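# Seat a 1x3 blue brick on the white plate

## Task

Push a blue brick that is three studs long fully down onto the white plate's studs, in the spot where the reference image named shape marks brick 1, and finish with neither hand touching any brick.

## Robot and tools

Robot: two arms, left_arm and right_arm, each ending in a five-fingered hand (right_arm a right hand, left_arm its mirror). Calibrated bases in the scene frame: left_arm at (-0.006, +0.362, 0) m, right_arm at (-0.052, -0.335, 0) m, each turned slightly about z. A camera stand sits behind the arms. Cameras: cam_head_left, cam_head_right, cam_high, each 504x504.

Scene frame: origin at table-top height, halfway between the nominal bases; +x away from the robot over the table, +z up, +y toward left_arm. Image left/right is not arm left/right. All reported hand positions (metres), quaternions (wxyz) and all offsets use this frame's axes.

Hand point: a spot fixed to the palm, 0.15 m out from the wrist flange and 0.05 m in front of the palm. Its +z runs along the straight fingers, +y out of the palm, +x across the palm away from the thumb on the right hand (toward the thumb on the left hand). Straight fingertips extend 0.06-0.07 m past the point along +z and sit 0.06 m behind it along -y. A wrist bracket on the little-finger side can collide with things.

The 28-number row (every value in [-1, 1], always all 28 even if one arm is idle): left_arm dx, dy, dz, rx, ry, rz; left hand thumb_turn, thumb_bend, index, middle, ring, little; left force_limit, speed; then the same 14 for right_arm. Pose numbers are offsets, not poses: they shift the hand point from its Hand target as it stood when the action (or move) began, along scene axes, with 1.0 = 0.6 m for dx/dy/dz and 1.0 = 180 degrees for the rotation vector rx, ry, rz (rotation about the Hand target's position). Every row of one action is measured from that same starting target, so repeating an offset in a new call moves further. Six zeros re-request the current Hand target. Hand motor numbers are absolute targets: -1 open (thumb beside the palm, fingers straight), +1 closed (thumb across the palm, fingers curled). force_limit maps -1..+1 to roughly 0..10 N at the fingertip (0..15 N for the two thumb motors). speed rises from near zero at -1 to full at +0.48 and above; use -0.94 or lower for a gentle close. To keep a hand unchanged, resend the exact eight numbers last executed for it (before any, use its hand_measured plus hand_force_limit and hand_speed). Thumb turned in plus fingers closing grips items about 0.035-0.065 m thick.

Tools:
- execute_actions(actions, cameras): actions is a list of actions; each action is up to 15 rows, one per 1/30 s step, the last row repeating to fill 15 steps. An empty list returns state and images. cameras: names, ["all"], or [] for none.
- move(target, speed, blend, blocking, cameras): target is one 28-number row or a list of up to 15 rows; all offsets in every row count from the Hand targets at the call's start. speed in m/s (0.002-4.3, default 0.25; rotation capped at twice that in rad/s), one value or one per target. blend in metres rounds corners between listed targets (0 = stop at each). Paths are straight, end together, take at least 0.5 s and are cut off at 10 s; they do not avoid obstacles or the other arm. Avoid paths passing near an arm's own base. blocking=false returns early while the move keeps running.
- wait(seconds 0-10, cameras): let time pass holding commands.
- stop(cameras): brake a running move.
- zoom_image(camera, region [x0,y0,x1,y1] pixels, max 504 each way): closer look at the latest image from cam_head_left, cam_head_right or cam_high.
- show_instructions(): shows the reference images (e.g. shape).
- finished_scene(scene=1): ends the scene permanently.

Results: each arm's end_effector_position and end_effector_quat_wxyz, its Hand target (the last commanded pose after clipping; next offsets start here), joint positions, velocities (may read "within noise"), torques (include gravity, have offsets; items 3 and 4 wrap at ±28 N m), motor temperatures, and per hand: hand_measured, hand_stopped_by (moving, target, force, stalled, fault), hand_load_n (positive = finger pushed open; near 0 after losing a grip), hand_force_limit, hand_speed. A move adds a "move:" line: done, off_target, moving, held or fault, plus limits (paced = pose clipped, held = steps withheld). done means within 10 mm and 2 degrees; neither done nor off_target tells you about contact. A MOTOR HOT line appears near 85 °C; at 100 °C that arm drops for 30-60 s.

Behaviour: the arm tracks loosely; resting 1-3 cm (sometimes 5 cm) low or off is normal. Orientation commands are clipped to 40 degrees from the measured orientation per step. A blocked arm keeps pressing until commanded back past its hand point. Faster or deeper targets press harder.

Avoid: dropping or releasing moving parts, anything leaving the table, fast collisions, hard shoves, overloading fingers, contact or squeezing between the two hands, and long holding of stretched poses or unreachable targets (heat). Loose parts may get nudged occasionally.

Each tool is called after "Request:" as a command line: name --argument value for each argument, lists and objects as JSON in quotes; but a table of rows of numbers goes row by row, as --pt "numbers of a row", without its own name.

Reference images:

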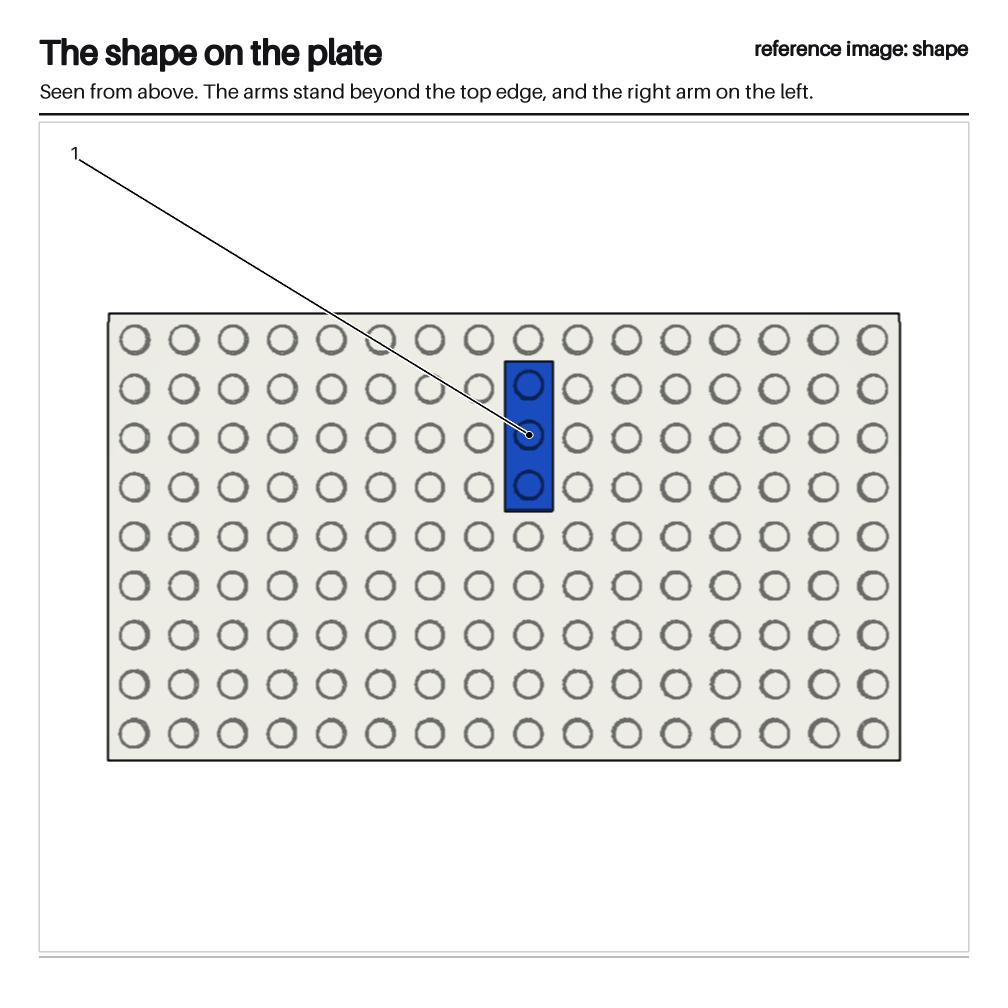

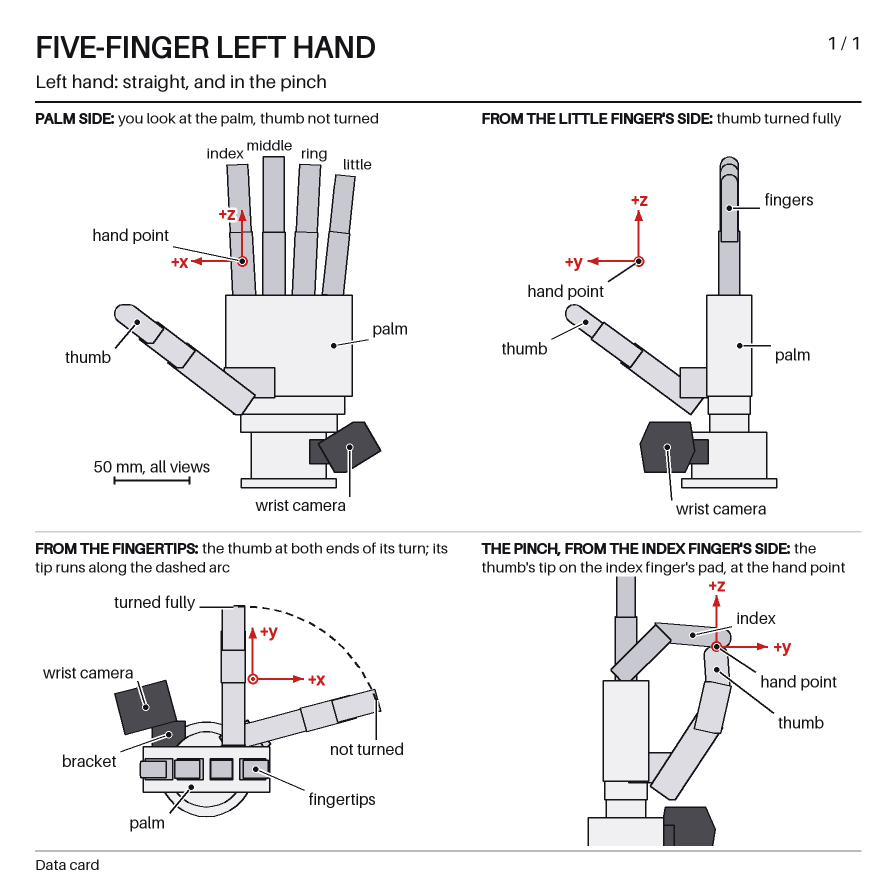

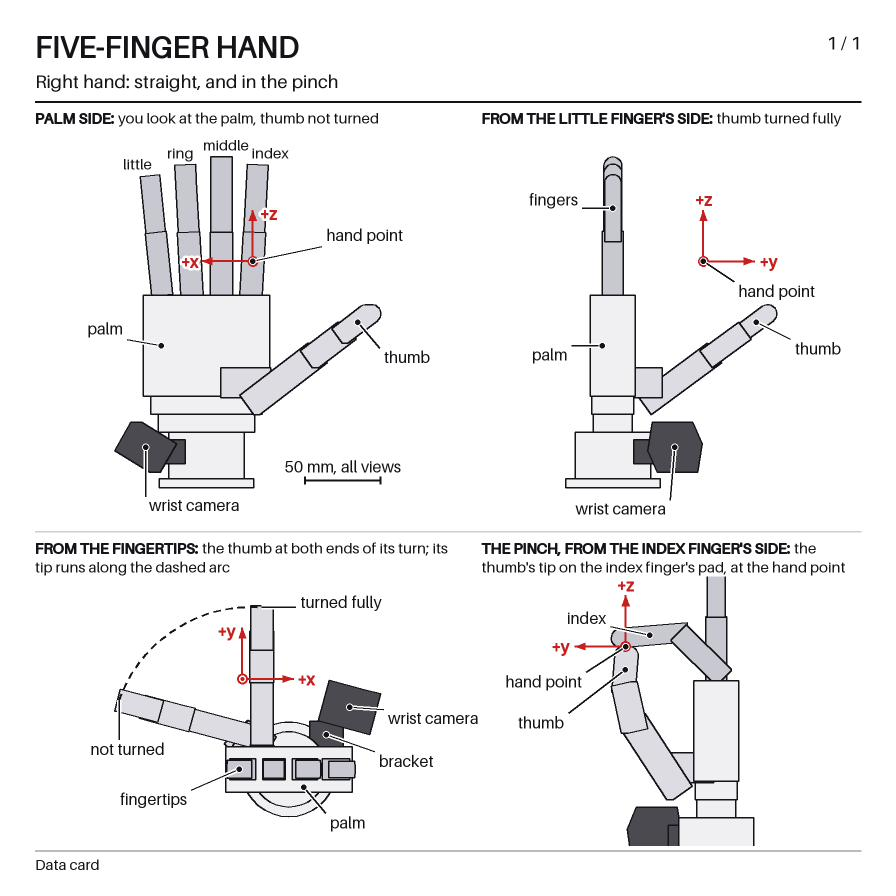

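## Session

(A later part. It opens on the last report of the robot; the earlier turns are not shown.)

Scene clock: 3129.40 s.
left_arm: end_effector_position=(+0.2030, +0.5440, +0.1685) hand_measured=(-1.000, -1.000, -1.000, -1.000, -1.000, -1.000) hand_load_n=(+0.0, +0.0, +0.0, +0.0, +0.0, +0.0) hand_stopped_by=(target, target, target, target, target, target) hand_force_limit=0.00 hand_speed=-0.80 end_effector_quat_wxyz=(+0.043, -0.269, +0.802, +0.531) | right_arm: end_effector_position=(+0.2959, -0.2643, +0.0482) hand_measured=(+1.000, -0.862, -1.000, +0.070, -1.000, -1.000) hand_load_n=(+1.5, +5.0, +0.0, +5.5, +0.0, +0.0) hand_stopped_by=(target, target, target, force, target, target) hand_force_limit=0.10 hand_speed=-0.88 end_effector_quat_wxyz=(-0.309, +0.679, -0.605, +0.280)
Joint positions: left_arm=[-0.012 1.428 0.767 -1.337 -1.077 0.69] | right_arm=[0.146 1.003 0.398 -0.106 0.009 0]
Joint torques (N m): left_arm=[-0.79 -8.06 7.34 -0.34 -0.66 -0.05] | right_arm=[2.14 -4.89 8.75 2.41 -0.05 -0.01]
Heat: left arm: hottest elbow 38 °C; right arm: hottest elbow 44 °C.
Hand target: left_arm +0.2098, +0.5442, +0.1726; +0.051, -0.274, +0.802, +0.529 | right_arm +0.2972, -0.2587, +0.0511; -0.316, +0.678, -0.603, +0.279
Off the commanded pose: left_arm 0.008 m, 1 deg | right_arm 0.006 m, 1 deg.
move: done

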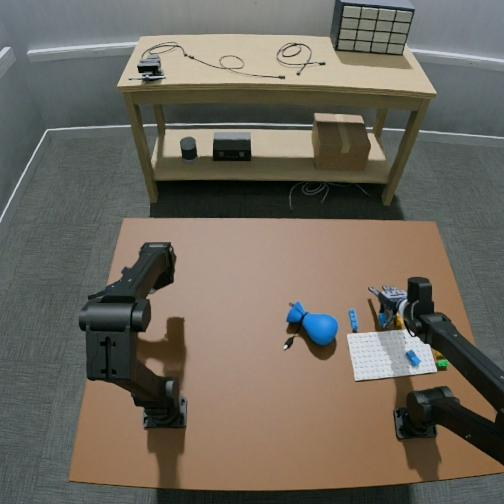

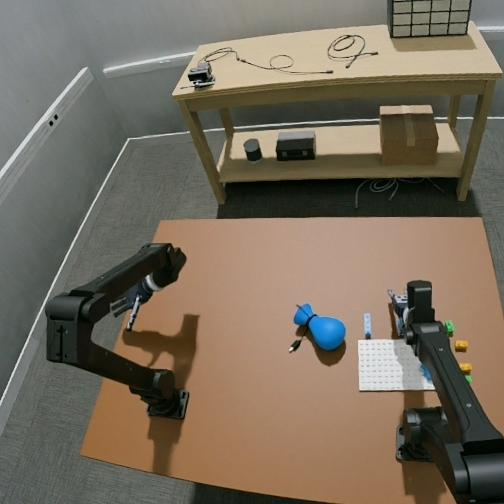

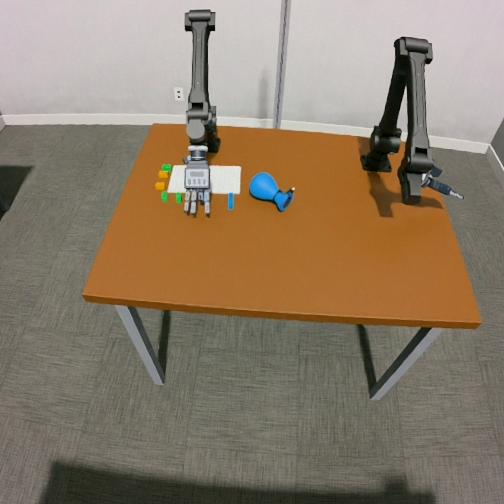

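Request:
move --pt "0 0 0 0 0 0 -1 -1 -1 -1 -1 -1 0.0 -0.8 0 0 0 0 0 0 1 -0.84 -1 0.3 -1 -1 0.2 -0.9" --speed 0.04

Request:
move --pt "0 0 0 0 0 0 -1 -1 -1 -1 -1 -1 0.0 -0.8 0.003 0 0.065 0 0 0 1 -0.84 -1 0.3 -1 -1 0.2 -0.9" --speed 0.05 --cameras '["cam_high","cam_head_left","cam_head_right"]'

Request:
zoom_image --camera "cam_head_left" --region '[366, 295, 406, 335]'

Request:
zoom_image --camera "cam_high" --region '[185, 175, 225, 215]'

Scene clock: 3135.00 s.
left_arm: end_effector_position=(+0.2030, +0.5440, +0.1685) hand_measured=(-1.000, -1.000, -1.000, -1.000, -1.000, -1.000) hand_load_n=(-0.5, +0.0, +0.0, +0.0, +0.0, +0.0) hand_stopped_by=(target, target, target, target, target, target) hand_force_limit=0.00 hand_speed=-0.80 end_effector_quat_wxyz=(+0.043, -0.269, +0.802, +0.531) | right_arm: end_effector_position=(+0.2959, -0.2643, +0.0482) hand_measured=(+1.000, -0.848, -1.000, +0.078, -1.000, -1.000) hand_load_n=(+2.0, +9.0, +0.0, +9.0, +0.0, +0.0) hand_stopped_by=(target, force, target, force, target, target) hand_force_limit=0.20 hand_speed=-0.90 end_effector_quat_wxyz=(-0.309, +0.679, -0.605, +0.280)
Joint positions: left_arm=[-0.012 1.428 0.767 -1.337 -1.077 0.69] | right_arm=[0.146 1.003 0.398 -0.106 0.009 0]
Joint torques (N m): left_arm=[-0.79 -8 7.34 -0.32 -0.66 -0.05] | right_arm=[2.43 -4.78 8.75 2.54 -0.04 -0.01]
Heat: left arm: hottest elbow 38 °C; right arm: hottest elbow 44 °C.
Hand target: left_arm +0.2098, +0.5442, +0.1726; +0.051, -0.274, +0.802, +0.529 | right_arm +0.2972, -0.2587, +0.0511; -0.316, +0.678, -0.603, +0.279
Off the commanded pose: left_arm 0.008 m, 1 deg | right_arm 0.006 m, 1 deg.
move: done

Scene clock: 3136.40 s.
left_arm: end_effector_position=(+0.2030, +0.5440, +0.1685) hand_measured=(-1.000, -1.000, -1.000, -1.000, -1.000, -1.000) hand_load_n=(+0.0, +0.0, +0.0, +0.0, +0.0, +0.0) hand_stopped_by=(target, target, target, target, target, target) hand_force_limit=0.00 hand_speed=-0.80 end_effector_quat_wxyz=(+0.043, -0.269, +0.802, +0.531) | right_arm: end_effector_position=(+0.2810, -0.2661, +0.0632) hand_measured=(+1.000, -0.846, -1.000, +0.078, -1.000, -1.000) hand_load_n=(+0.0, +0.0, +0.0, +0.5, +0.0, +0.0) hand_stopped_by=(target, force, target, force, target, target) hand_force_limit=0.20 hand_speed=-0.90 end_effector_quat_wxyz=(-0.297, +0.684, -0.610, +0.269)
Joint positions: left_arm=[-0.012 1.428 0.767 -1.337 -1.077 0.69] | right_arm=[0.146 0.924 0.422 -0.245 0.01 0.001]
Joint torques (N m): left_arm=[-0.73 -8 7.34 -0.34 -0.66 -0.05] | right_arm=[1.96 -4.48 13.75 1.58 -0.09 -0.01]
Heat: left arm: hottest elbow 38 °C; right arm: hottest elbow 44 °C.
Hand target: left_arm +0.2098, +0.5442, +0.1726; +0.051, -0.274, +0.802, +0.529 | right_arm +0.2989, -0.2587, +0.0900; -0.315, +0.678, -0.603, +0.279
Off the commanded pose: left_arm 0.008 m, 1 deg | right_arm 0.033 m, 3 deg.
move: off_target (right_arm)

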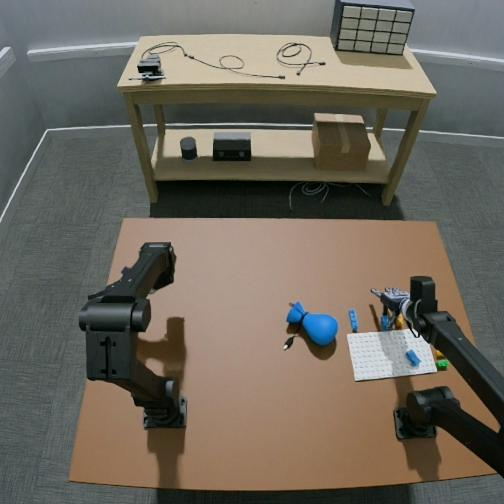

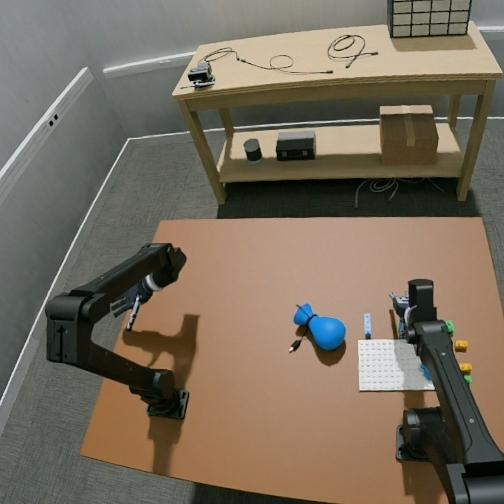

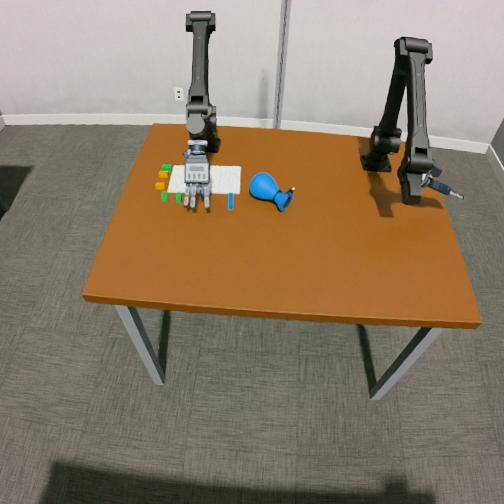

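Scaled by 12.600.

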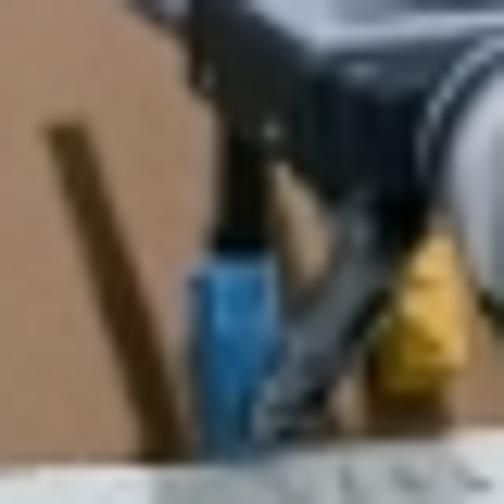

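Scaled by 12.600.

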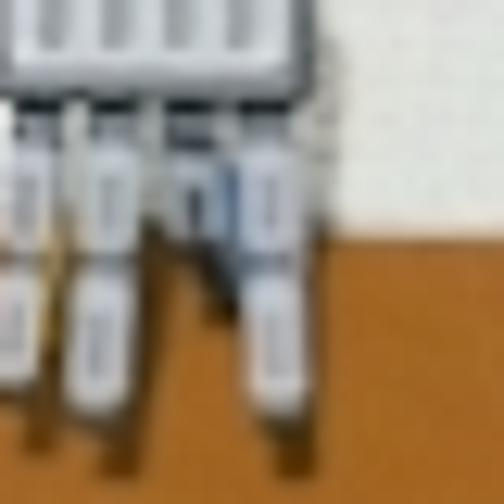

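Request:
move --pt "0 0 0 0 0 0 -1 -1 -1 -1 -1 -1 0.0 -0.8 0 0 0 0 0 0 1 -1 -1 -0.3 -1 -1 0.2 -0.7" --pt "0 0 0 0 0 0 -1 -1 -1 -1 -1 -1 0.0 -0.8 0.0 0 0.08 0 0 0 1 -1 -1 -0.3 -1 -1 0.2 -0.7" --pt "0 0 0 0 0 0 -1 -1 -1 -1 -1 -1 0.0 -0.8 -0.12 -0.02 0.12 -0.0117 0.2108 0 -1 -1 -1 -1 0.8 0.8 0.0 -0.5" --speed '[0.05,0.1,0.2]' --cameras '["cam_high","cam_head_left","cam_head_right"]'

Request:
zoom_image --camera "cam_head_left" --region '[366, 304, 396, 334]'

Request:
zoom_image --camera "cam_high" --region '[190, 180, 220, 210]'

Scene clock: 3163.57 s.
left_arm: end_effector_position=(+0.2030, +0.5440, +0.1685) hand_measured=(-1.000, -1.000, -1.000, -1.000, -1.000, -1.000) hand_load_n=(+0.0, +0.0, +0.0, +0.0, +0.0, +0.0) hand_stopped_by=(target, target, target, target, target, target) hand_force_limit=0.00 hand_speed=-0.80 end_effector_quat_wxyz=(+0.043, -0.269, +0.802, +0.531) | right_arm: end_effector_position=(+0.2074, -0.2690, +0.1421) hand_measured=(-1.000, -1.000, -1.000, -1.000, +0.800, +0.800) hand_load_n=(+0.0, +0.0, +0.0, +0.0, +0.0, +0.0) hand_stopped_by=(target, target, target, target, target, target) hand_force_limit=0.00 hand_speed=-0.50 end_effector_quat_wxyz=(-0.074, +0.742, -0.665, +0.041)
Joint positions: left_arm=[-0.012 1.428 0.767 -1.337 -1.077 0.69] | right_arm=[0.133 1.092 0.874 -1.188 -0.039 0.001]
Joint torques (N m): left_arm=[-0.73 -8.06 7.32 -0.32 -0.66 -0.05] | right_arm=[-1.44 -5.54 14.24 0.65 -0.23 -0.16]
Heat: left arm: hottest elbow 38 °C; right arm: hottest elbow 46 °C.
Hand target: left_arm +0.2098, +0.5442, +0.1726; +0.051, -0.274, +0.802, +0.529 | right_arm +0.2269, -0.2708, +0.1621; -0.090, +0.737, -0.667, +0.055
Off the commanded pose: left_arm 0.008 m, 1 deg | right_arm 0.028 m, 3 deg.
move: off_target (right_arm); target 3's new numbers were sent with right_arm's hand 0.028 m and 3 deg from that target

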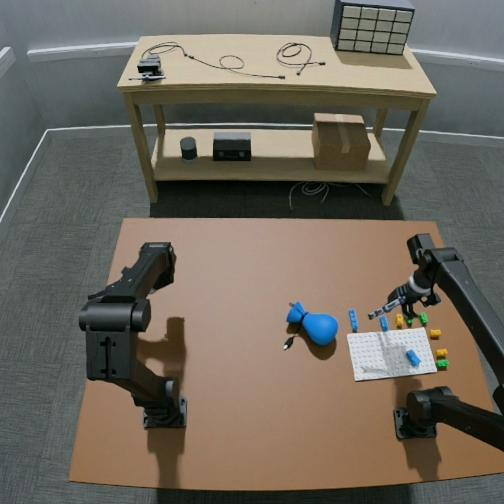

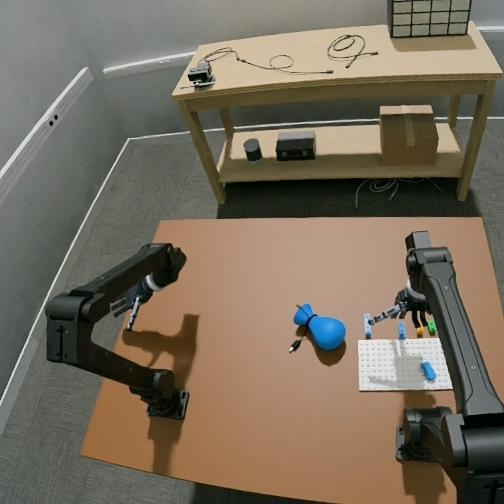

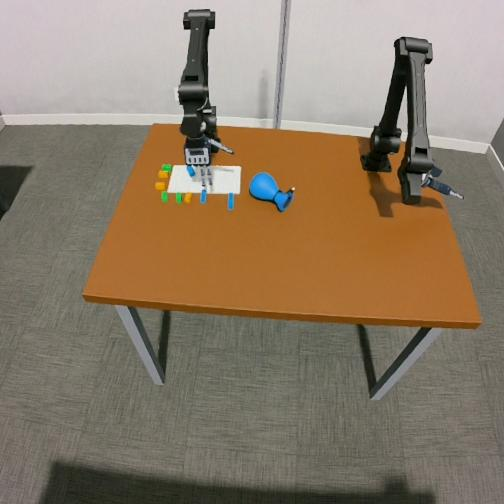

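Scaled by 16.800.

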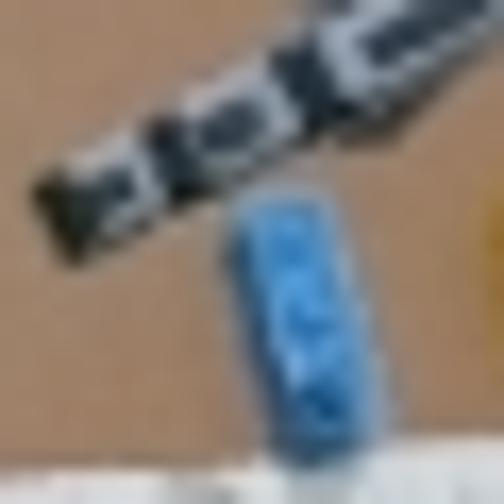

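Scaled by 16.800.

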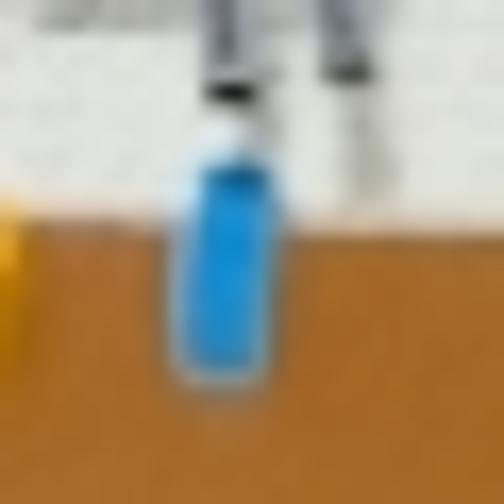

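Request:
move --pt "0 0 0 0 0 0 -1 -1 -1 -1 -1 -1 0.0 -0.8 -0.1215 -0.0137 -0.0618 0 0 0 -1 -1 -1 -1 0.8 0.8 0.0 -0.5" --pt "0 0 0 0 0 0 -1 -1 -1 -1 -1 -1 0.0 -0.8 -0.1215 -0.0137 -0.124 0 0 0 -1 -1 -1 -1 0.8 0.8 0.0 -0.5" --pt "0 0 0 0 0 0 -1 -1 -1 -1 -1 -1 0.0 -0.8 -0.1215 -0.0137 -0.085 0 0 0 -1 -1 -1 -1 0.8 0.8 0.0 -0.5" --speed '[0.2,0.1,0.05]' --cameras '["cam_high","cam_head_left"]'

Request:
zoom_image --camera "cam_high" --region '[185, 175, 225, 215]'

Scene clock: 3180.83 s.
left_arm: end_effector_position=(+0.2030, +0.5440, +0.1685) hand_measured=(-1.000, -1.000, -1.000, -1.000, -1.000, -1.000) hand_load_n=(+0.0, +0.0, +0.0, +0.0, +0.0, +0.0) hand_stopped_by=(target, target, target, target, target, target) hand_force_limit=0.00 hand_speed=-0.80 end_effector_quat_wxyz=(+0.043, -0.269, +0.802, +0.531) | right_arm: end_effector_position=(+0.1368, -0.2775, +0.0909) hand_measured=(-1.000, -1.000, -1.000, -1.000, +0.800, +0.800) hand_load_n=(+0.0, +0.0, +0.0, +0.0, +0.0, +0.0) hand_stopped_by=(target, target, target, target, target, target) hand_force_limit=0.00 hand_speed=-0.50 end_effector_quat_wxyz=(-0.071, +0.740, -0.667, +0.038)
Joint positions: left_arm=[-0.012 1.428 0.767 -1.337 -1.077 0.69] | right_arm=[0.127 0.916 0.628 -1.126 -0.04 0.001]
Joint torques (N m): left_arm=[-0.79 -8.06 7.34 -0.34 -0.66 -0.05] | right_arm=[-0.26 -4.42 13.34 0.65 -0.23 -0.18]
Heat: left arm: hottest elbow 38 °C; right arm: hottest elbow 46 °C.
Hand target: left_arm +0.2098, +0.5442, +0.1726; +0.051, -0.274, +0.802, +0.529 | right_arm +0.1539, -0.2789, +0.1110; -0.090, +0.737, -0.667, +0.055
Off the commanded pose: left_arm 0.008 m, 1 deg | right_arm 0.027 m, 3 deg.
move: off_target (right_arm)
Images, in order (width x height): cam_head_left 504x504, cam_high 504x504.

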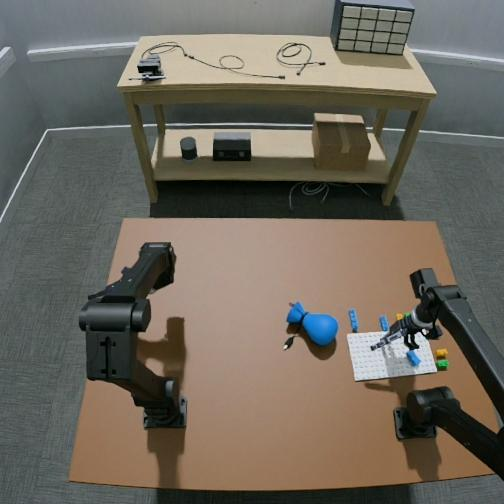

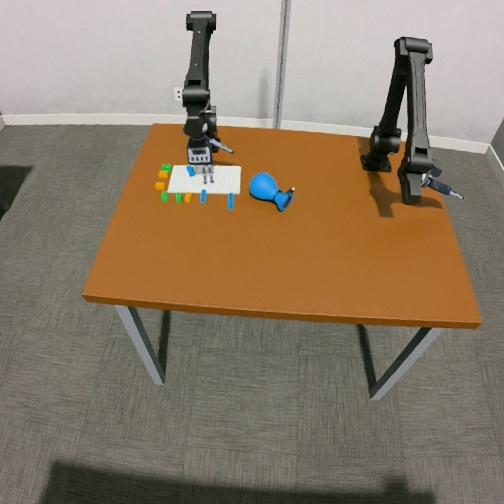

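Scaled by 12.600.

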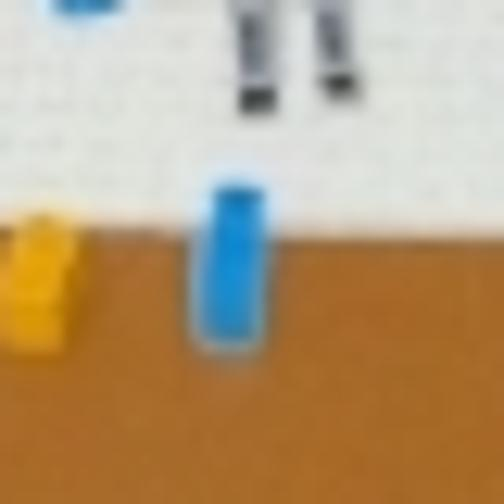

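Request:
move --pt "0 0 0 0 0 0 -1 -1 -1 -1 -1 -1 0.0 -0.8 0.02 -0.0088 0 0 0 0 -1 -1 -1 -1 0.8 0.8 0.0 -0.5" --pt "0 0 0 0 0 0 -1 -1 -1 -1 -1 -1 0.0 -0.8 0.13 -0.005 0 0 0 0 -1 -1 -1 -1 0.8 0.8 0.0 -0.5" --speed 0.06 --cameras '["cam_high","cam_head_left"]'

Request:
zoom_image --camera "cam_high" --region '[185, 175, 225, 215]'

Scene clock: 3189.67 s.
left_arm: end_effector_position=(+0.2030, +0.5440, +0.1685) hand_measured=(-1.000, -1.000, -1.000, -1.000, -1.000, -1.000) hand_load_n=(+0.0, +0.0, +0.0, +0.0, +0.0, +0.0) hand_stopped_by=(target, target, target, target, target, target) hand_force_limit=0.00 hand_speed=-0.80 end_effector_quat_wxyz=(+0.043, -0.269, +0.802, +0.531) | right_arm: end_effector_position=(+0.2048, -0.2796, +0.0942) hand_measured=(-1.000, -1.000, -1.000, -1.000, +0.800, +0.800) hand_load_n=(+0.0, +0.0, +0.0, +0.0, +0.0, +0.0) hand_stopped_by=(target, target, target, target, target, target) hand_force_limit=0.00 hand_speed=-0.50 end_effector_quat_wxyz=(-0.068, +0.739, -0.669, +0.034)
Joint positions: left_arm=[-0.012 1.428 0.767 -1.337 -1.077 0.69] | right_arm=[0.095 1.139 0.775 -1.062 -0.046 -0.027]
Joint torques (N m): left_arm=[-0.79 -8.06 7.34 -0.32 -0.66 -0.05] | right_arm=[-0.56 -6.18 13.56 1.47 -0.27 -0.22]
Heat: left arm: hottest elbow 38 °C; right arm: hottest elbow 47 °C.
Hand target: left_arm +0.2098, +0.5442, +0.1726; +0.051, -0.274, +0.802, +0.529 | right_arm +0.2320, -0.2819, +0.1110; -0.090, +0.737, -0.667, +0.055
Off the commanded pose: left_arm 0.008 m, 1 deg | right_arm 0.032 m, 4 deg.
move: off_target (right_arm)
Images, in order (width x height): cam_head_left 504x504, cam_high 504x504.

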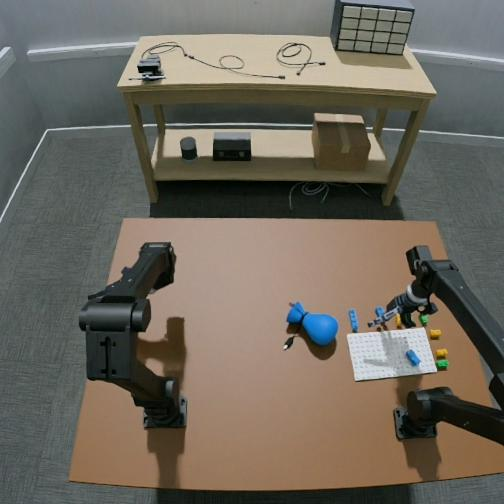

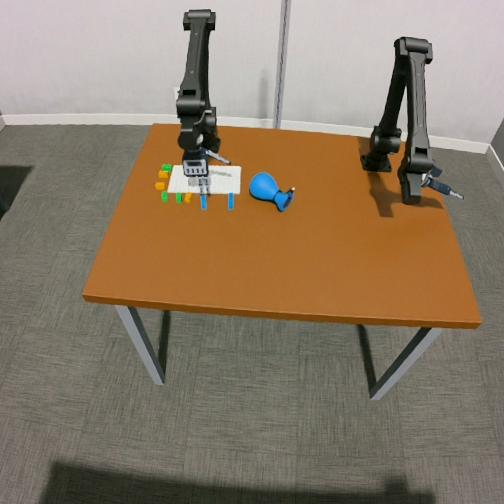

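Scaled by 12.600.

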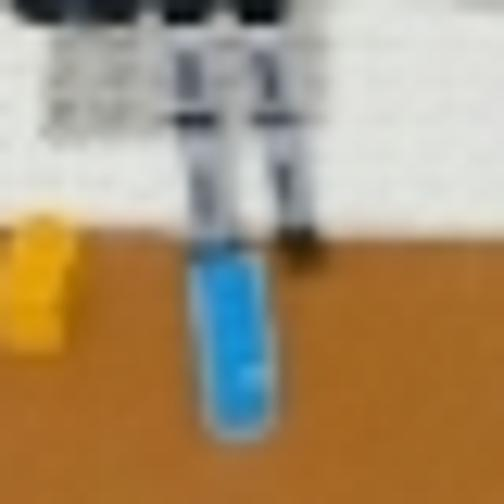

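Request:
move --pt "0 0 0 0 0 0 -1 -1 -1 -1 -1 -1 0.0 -0.8 -0.03 0 0.02 0 0 0 -1 -1 -1 -1 0.8 0.8 0.0 -0.5" --pt "0 0 0 0 0 0 -1 -1 -1 -1 -1 -1 0.0 -0.8 -0.06 -0.1 0.1 0 0 0 -1 -1 -1 -1 0.8 0.8 0.0 -0.5" --speed 0.15 --blend '[0.01,0]' --cameras '["cam_high","cam_head_left","cam_head_right"]'

Request:
zoom_image --camera "cam_high" --region '[190, 185, 220, 215]'

Request:
zoom_image --camera "cam_head_left" --region '[366, 299, 396, 329]'

Request:
zoom_image --camera "cam_head_right" --region '[384, 305, 414, 335]'

Scene clock: 3198.87 s.
left_arm: end_effector_position=(+0.2030, +0.5440, +0.1685) hand_measured=(-1.000, -1.000, -1.000, -1.000, -1.000, -1.000) hand_load_n=(+0.0, +0.0, +0.0, +0.0, +0.0, +0.0) hand_stopped_by=(target, target, target, target, target, target) hand_force_limit=0.00 hand_speed=-0.80 end_effector_quat_wxyz=(+0.043, -0.269, +0.802, +0.531) | right_arm: end_effector_position=(+0.1788, -0.3355, +0.1481) hand_measured=(-1.000, -1.000, -1.000, -1.000, +0.800, +0.800) hand_load_n=(+0.0, +0.0, +0.0, +0.0, +0.0, +0.0) hand_stopped_by=(target, target, target, target, target, target) hand_force_limit=0.00 hand_speed=-0.50 end_effector_quat_wxyz=(-0.074, +0.739, -0.669, +0.031)
Joint positions: left_arm=[-0.012 1.428 0.767 -1.337 -1.077 0.69] | right_arm=[-0.117 1.021 0.841 -1.256 -0.087 -0.235]
Joint velocities: left_arm=[-0.015 -0.005 -0.012 0.007 0.168 -0.051] | right_arm=[within noise]
Joint torques (N m): left_arm=[-0.79 -8.06 7.34 -0.34 -0.66 -0.05] | right_arm=[-1.08 -5.89 14.3 0.58 -0.3 -0.19]
Heat: left arm: hottest elbow 38 °C; right arm: hottest elbow 48 °C.
Hand target: left_arm +0.2098, +0.5442, +0.1726; +0.051, -0.274, +0.802, +0.529 | right_arm +0.1959, -0.3419, +0.1710; -0.090, +0.737, -0.667, +0.055
Off the commanded pose: left_arm 0.008 m, 1 deg | right_arm 0.029 m, 3 deg.
move: off_target (right_arm)

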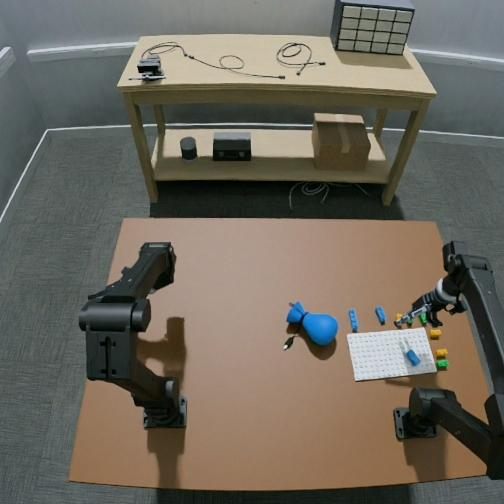

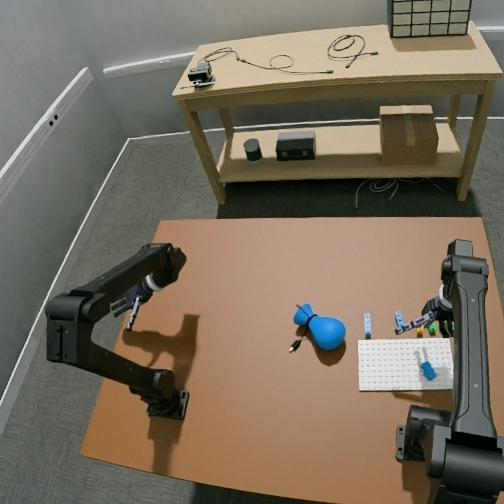

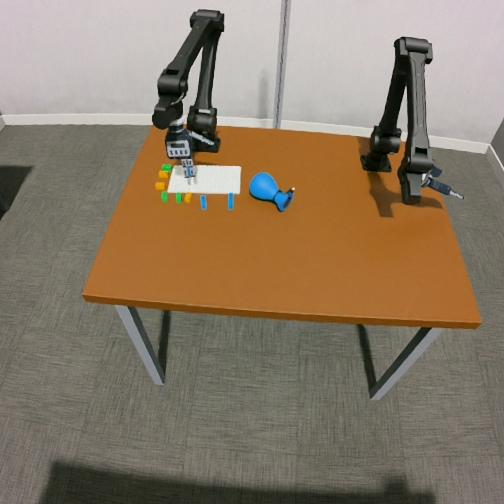

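Scaled by 16.800.

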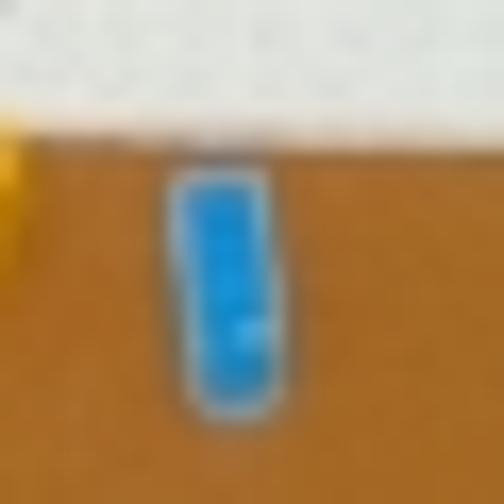

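Scaled by 16.800.

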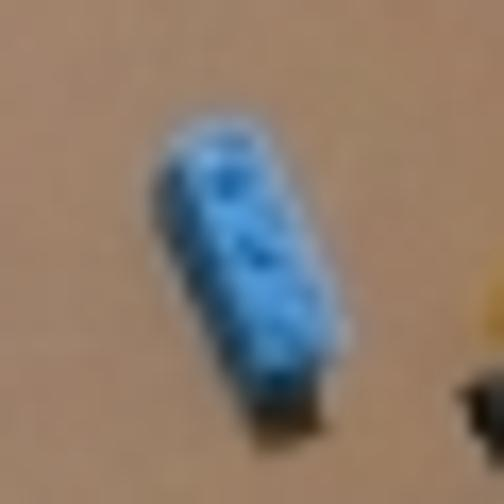

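Scaled by 16.800.

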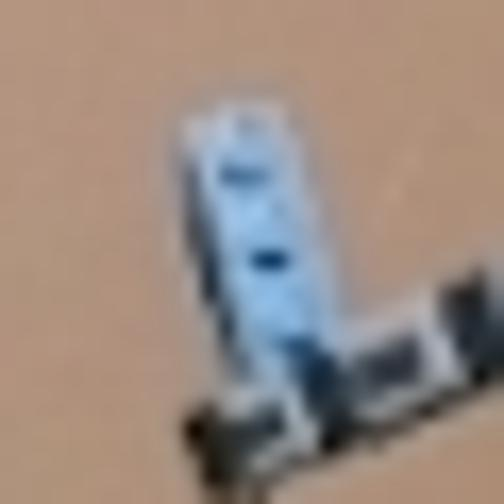

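Request:
move --pt "0 0 0 0 0 0 -1 -1 -1 -1 -1 -1 0.0 -0.8 0.0902 0.0698 0.0483 0.02089 -0.21015 0.02675 -1 -1 -1 -1 0.8 0.8 0.0 -0.5" --pt "0 0 0 0 0 0 -1 -1 -1 -1 -1 -1 0.0 -0.8 0.1918 0.1348 -0.05 0.02089 -0.21015 0.02675 1 -0.92 -1 -0.25 -1 -1 -0.1 -0.5" --pt "0 0 0 0 0 0 -1 -1 -1 -1 -1 -1 0.0 -0.8 0.1918 0.1348 -0.15 0.02089 -0.21015 0.02675 1 -0.92 -1 -0.25 -1 -1 -0.1 -0.5" --speed 0.2 --blend '[0.02,0,0]' --cameras '["cam_high","cam_head_left"]'

Request:
zoom_image --camera "cam_head_left" --region '[366, 290, 406, 330]'

Request:
zoom_image --camera "cam_high" --region '[185, 180, 225, 220]'

Scene clock: 3238.47 s.
left_arm: end_effector_position=(+0.2030, +0.5440, +0.1685) hand_measured=(-1.000, -1.000, -1.000, -1.000, -1.000, -1.000) hand_load_n=(+0.0, +0.0, +0.5, +0.0, +0.0, +0.0) hand_stopped_by=(target, target, target, target, target, target) hand_force_limit=0.00 hand_speed=-0.80 end_effector_quat_wxyz=(+0.043, -0.269, +0.802, +0.531) | right_arm: end_effector_position=(+0.3067, -0.2669, +0.0790) hand_measured=(+1.000, -0.920, -1.000, -0.250, -1.000, -1.000) hand_load_n=(+0.0, +0.0, +0.0, +0.0, +0.0, +0.0) hand_stopped_by=(target, target, target, target, target, target) hand_force_limit=-0.10 hand_speed=-0.50 end_effector_quat_wxyz=(-0.320, +0.705, -0.576, +0.263)
Joint positions: left_arm=[-0.012 1.428 0.767 -1.337 -1.077 0.69] | right_arm=[0.093 0.986 0.487 -0.222 -0.097 -0.089]
Joint torques (N m): left_arm=[-0.79 -8.06 7.34 -0.34 -0.66 -0.05] | right_arm=[1.85 -4.78 9.35 2.99 -0.11 -0.03]
Motor temperatures (°C): left_arm=[28 29 38 28 29 27] | right_arm=[25 29 50 28 29 27]
Heat: left arm: hottest elbow 38 °C; right arm: hottest elbow 50 °C.
Hand target: left_arm +0.2098, +0.5442, +0.1726; +0.051, -0.274, +0.802, +0.529 | right_arm +0.3111, -0.2611, +0.0810; -0.327, +0.703, -0.572, +0.265
Off the commanded pose: left_arm 0.008 m, 1 deg | right_arm 0.008 m, 1 deg.
move: done
Images, in order (width x height): cam_head_left 504x504, cam_high 504x504.

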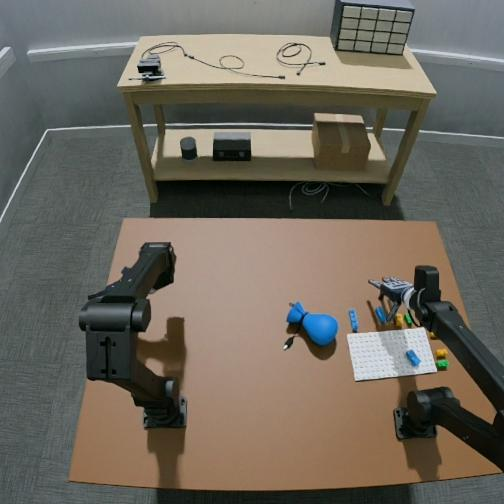

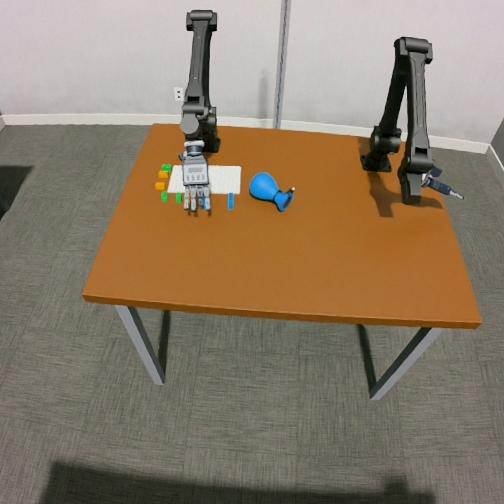

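Scaled by 12.600.

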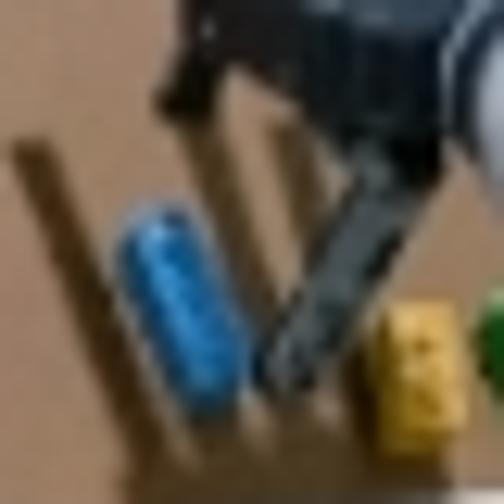

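Scaled by 12.600.

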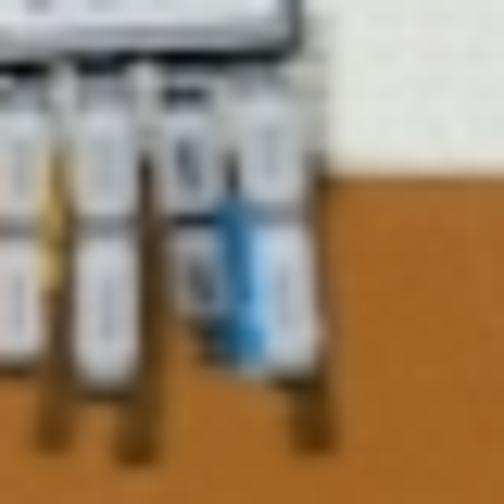

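Request:
move --pt "0 0 0 0 0 0 -1 -1 -1 -1 -1 -1 0.0 -0.8 -0.005 0.0042 -0.02 0 0 0.0111 1 -0.92 -1 -0.25 -1 -1 -0.1 -0.5" --pt "0 0 0 0 0 0 -1 -1 -1 -1 -1 -1 0.0 -0.8 -0.005 0.0042 -0.056 0 0 0.0111 1 -0.92 -1 -0.25 -1 -1 -0.1 -0.5" --speed 0.06 --blend '[0.005,0]' --cameras '["cam_high","cam_head_left"]'

Request:
zoom_image --camera "cam_head_left" --region '[366, 290, 406, 330]'

Request:
zoom_image --camera "cam_high" --region '[185, 180, 225, 220]'

Scene clock: 3249.47 s.
left_arm: end_effector_position=(+0.2030, +0.5440, +0.1685) hand_measured=(-1.000, -1.000, -1.000, -1.000, -1.000, -1.000) hand_load_n=(-0.5, -0.5, +0.0, +0.0, +0.0, +0.0) hand_stopped_by=(target, target, target, target, target, target) hand_force_limit=0.00 hand_speed=-0.80 end_effector_quat_wxyz=(+0.043, -0.269, +0.802, +0.531) | right_arm: end_effector_position=(+0.3053, -0.2625, +0.0471) hand_measured=(+1.000, -0.920, -1.000, -0.250, -1.000, -1.000) hand_load_n=(+0.0, +0.0, -0.5, +0.0, +0.0, +0.0) hand_stopped_by=(target, target, target, target, target, target) hand_force_limit=-0.10 hand_speed=-0.50 end_effector_quat_wxyz=(-0.327, +0.708, -0.571, +0.256)
Joint positions: left_arm=[-0.012 1.428 0.767 -1.337 -1.077 0.69] | right_arm=[0.093 1.061 0.429 -0.088 -0.122 -0.091]
Joint torques (N m): left_arm=[-0.79 -8 7.34 -0.34 -0.66 -0.05] | right_arm=[1.32 -4.42 8.47 3.02 -0.3 -0.23]
Heat: left arm: hottest elbow 38 °C; right arm: hottest elbow 48 °C.
Hand target: left_arm +0.2098, +0.5442, +0.1726; +0.051, -0.274, +0.802, +0.529 | right_arm +0.3080, -0.2586, +0.0474; -0.332, +0.713, -0.560, +0.260
Off the commanded pose: left_arm 0.008 m, 1 deg | right_arm 0.005 m, 2 deg.
move: done
Images, in order (width x height): cam_head_left 504x504, cam_high 504x504.

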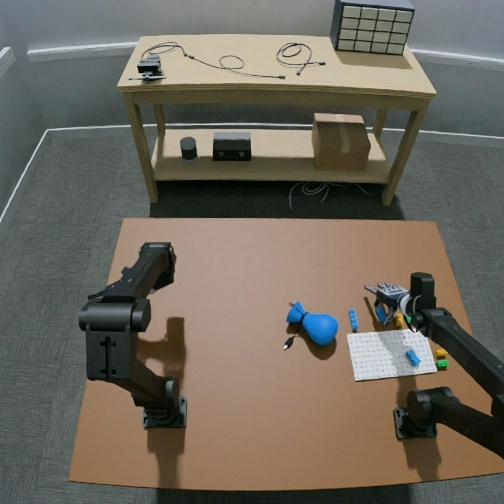

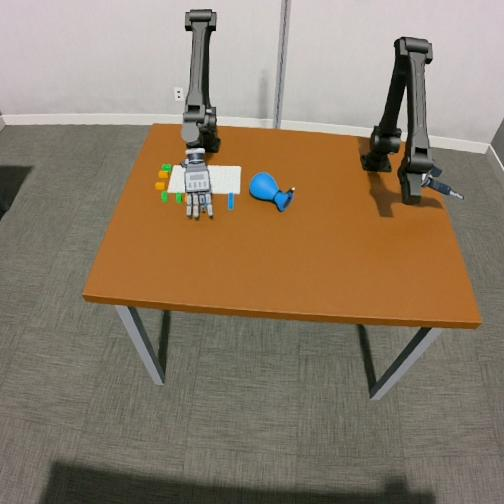

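Scaled by 12.600.

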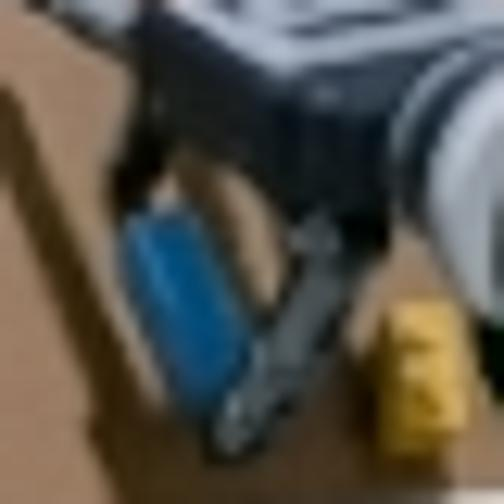

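Scaled by 12.600.

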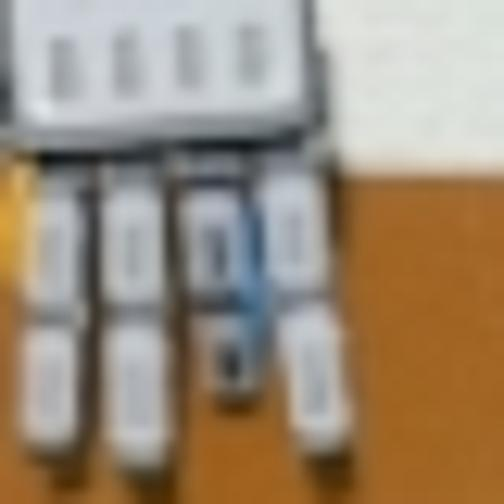

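Request:
move --pt "0 0 0 0 0 0 -1 -1 -1 -1 -1 -1 0.0 -0.8 0 0 0 0 0 0 1 -0.87 -1 -0.25 -1 -1 0.1 -0.88" --pt "0 0 0 0 0 0 -1 -1 -1 -1 -1 -1 0.0 -0.8 0 0 0 0 0 0 1 -0.87 -1 0.27 -1 -1 0.1 -0.88" --speed 0.04 --cameras '["cam_high","cam_head_left"]'

Request:
zoom_image --camera "cam_head_left" --region '[366, 290, 406, 330]'

Request:
zoom_image --camera "cam_high" --region '[185, 180, 225, 220]'

Scene clock: 3258.00 s.
left_arm: end_effector_position=(+0.2030, +0.5440, +0.1685) hand_measured=(-1.000, -1.000, -1.000, -1.000, -1.000, -1.000) hand_load_n=(+0.0, +0.0, +0.0, +0.0, +0.0, +0.0) hand_stopped_by=(target, target, target, target, target, target) hand_force_limit=0.00 hand_speed=-0.80 end_effector_quat_wxyz=(+0.043, -0.269, +0.802, +0.531) | right_arm: end_effector_position=(+0.3063, -0.2623, +0.0479) hand_measured=(+1.000, -0.872, -1.000, +0.070, -1.000, -1.000) hand_load_n=(+0.5, +4.5, +0.0, +4.5, +0.0, +0.0) hand_stopped_by=(target, target, target, force, target, target) hand_force_limit=0.10 hand_speed=-0.88 end_effector_quat_wxyz=(-0.329, +0.708, -0.570, +0.257)
Joint positions: left_arm=[-0.012 1.428 0.767 -1.337 -1.077 0.69] | right_arm=[0.093 1.061 0.429 -0.083 -0.123 -0.091]
Joint torques (N m): left_arm=[-0.79 -8 7.34 -0.32 -0.66 -0.05] | right_arm=[1.61 -4.31 8.36 2.93 -0.25 -0.21]
Heat: left arm: hottest elbow 38 °C; right arm: hottest elbow 47 °C.
Hand target: left_arm +0.2098, +0.5442, +0.1726; +0.051, -0.274, +0.802, +0.529 | right_arm +0.3080, -0.2587, +0.0474; -0.332, +0.713, -0.560, +0.260
Off the commanded pose: left_arm 0.008 m, 1 deg | right_arm 0.004 m, 1 deg.
move: done
Images, in order (width x height): cam_head_left 504x504, cam_high 504x504.

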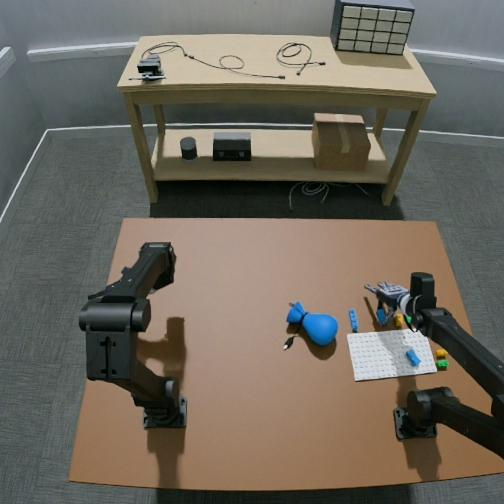

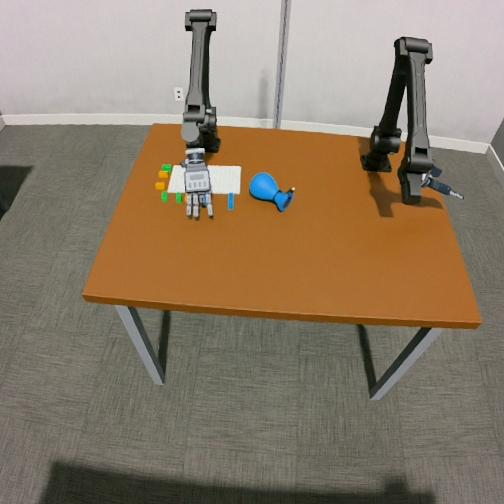

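Scaled by 12.600.

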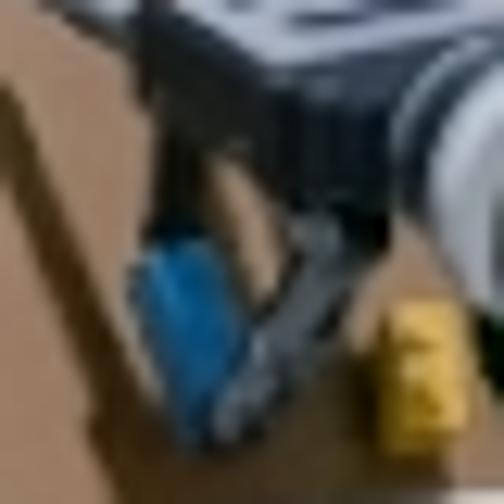

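Scaled by 12.600.

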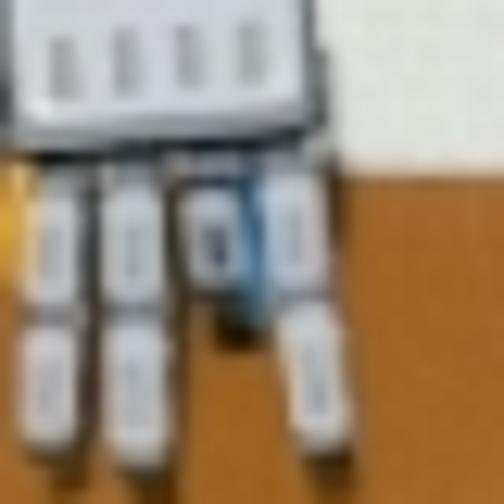

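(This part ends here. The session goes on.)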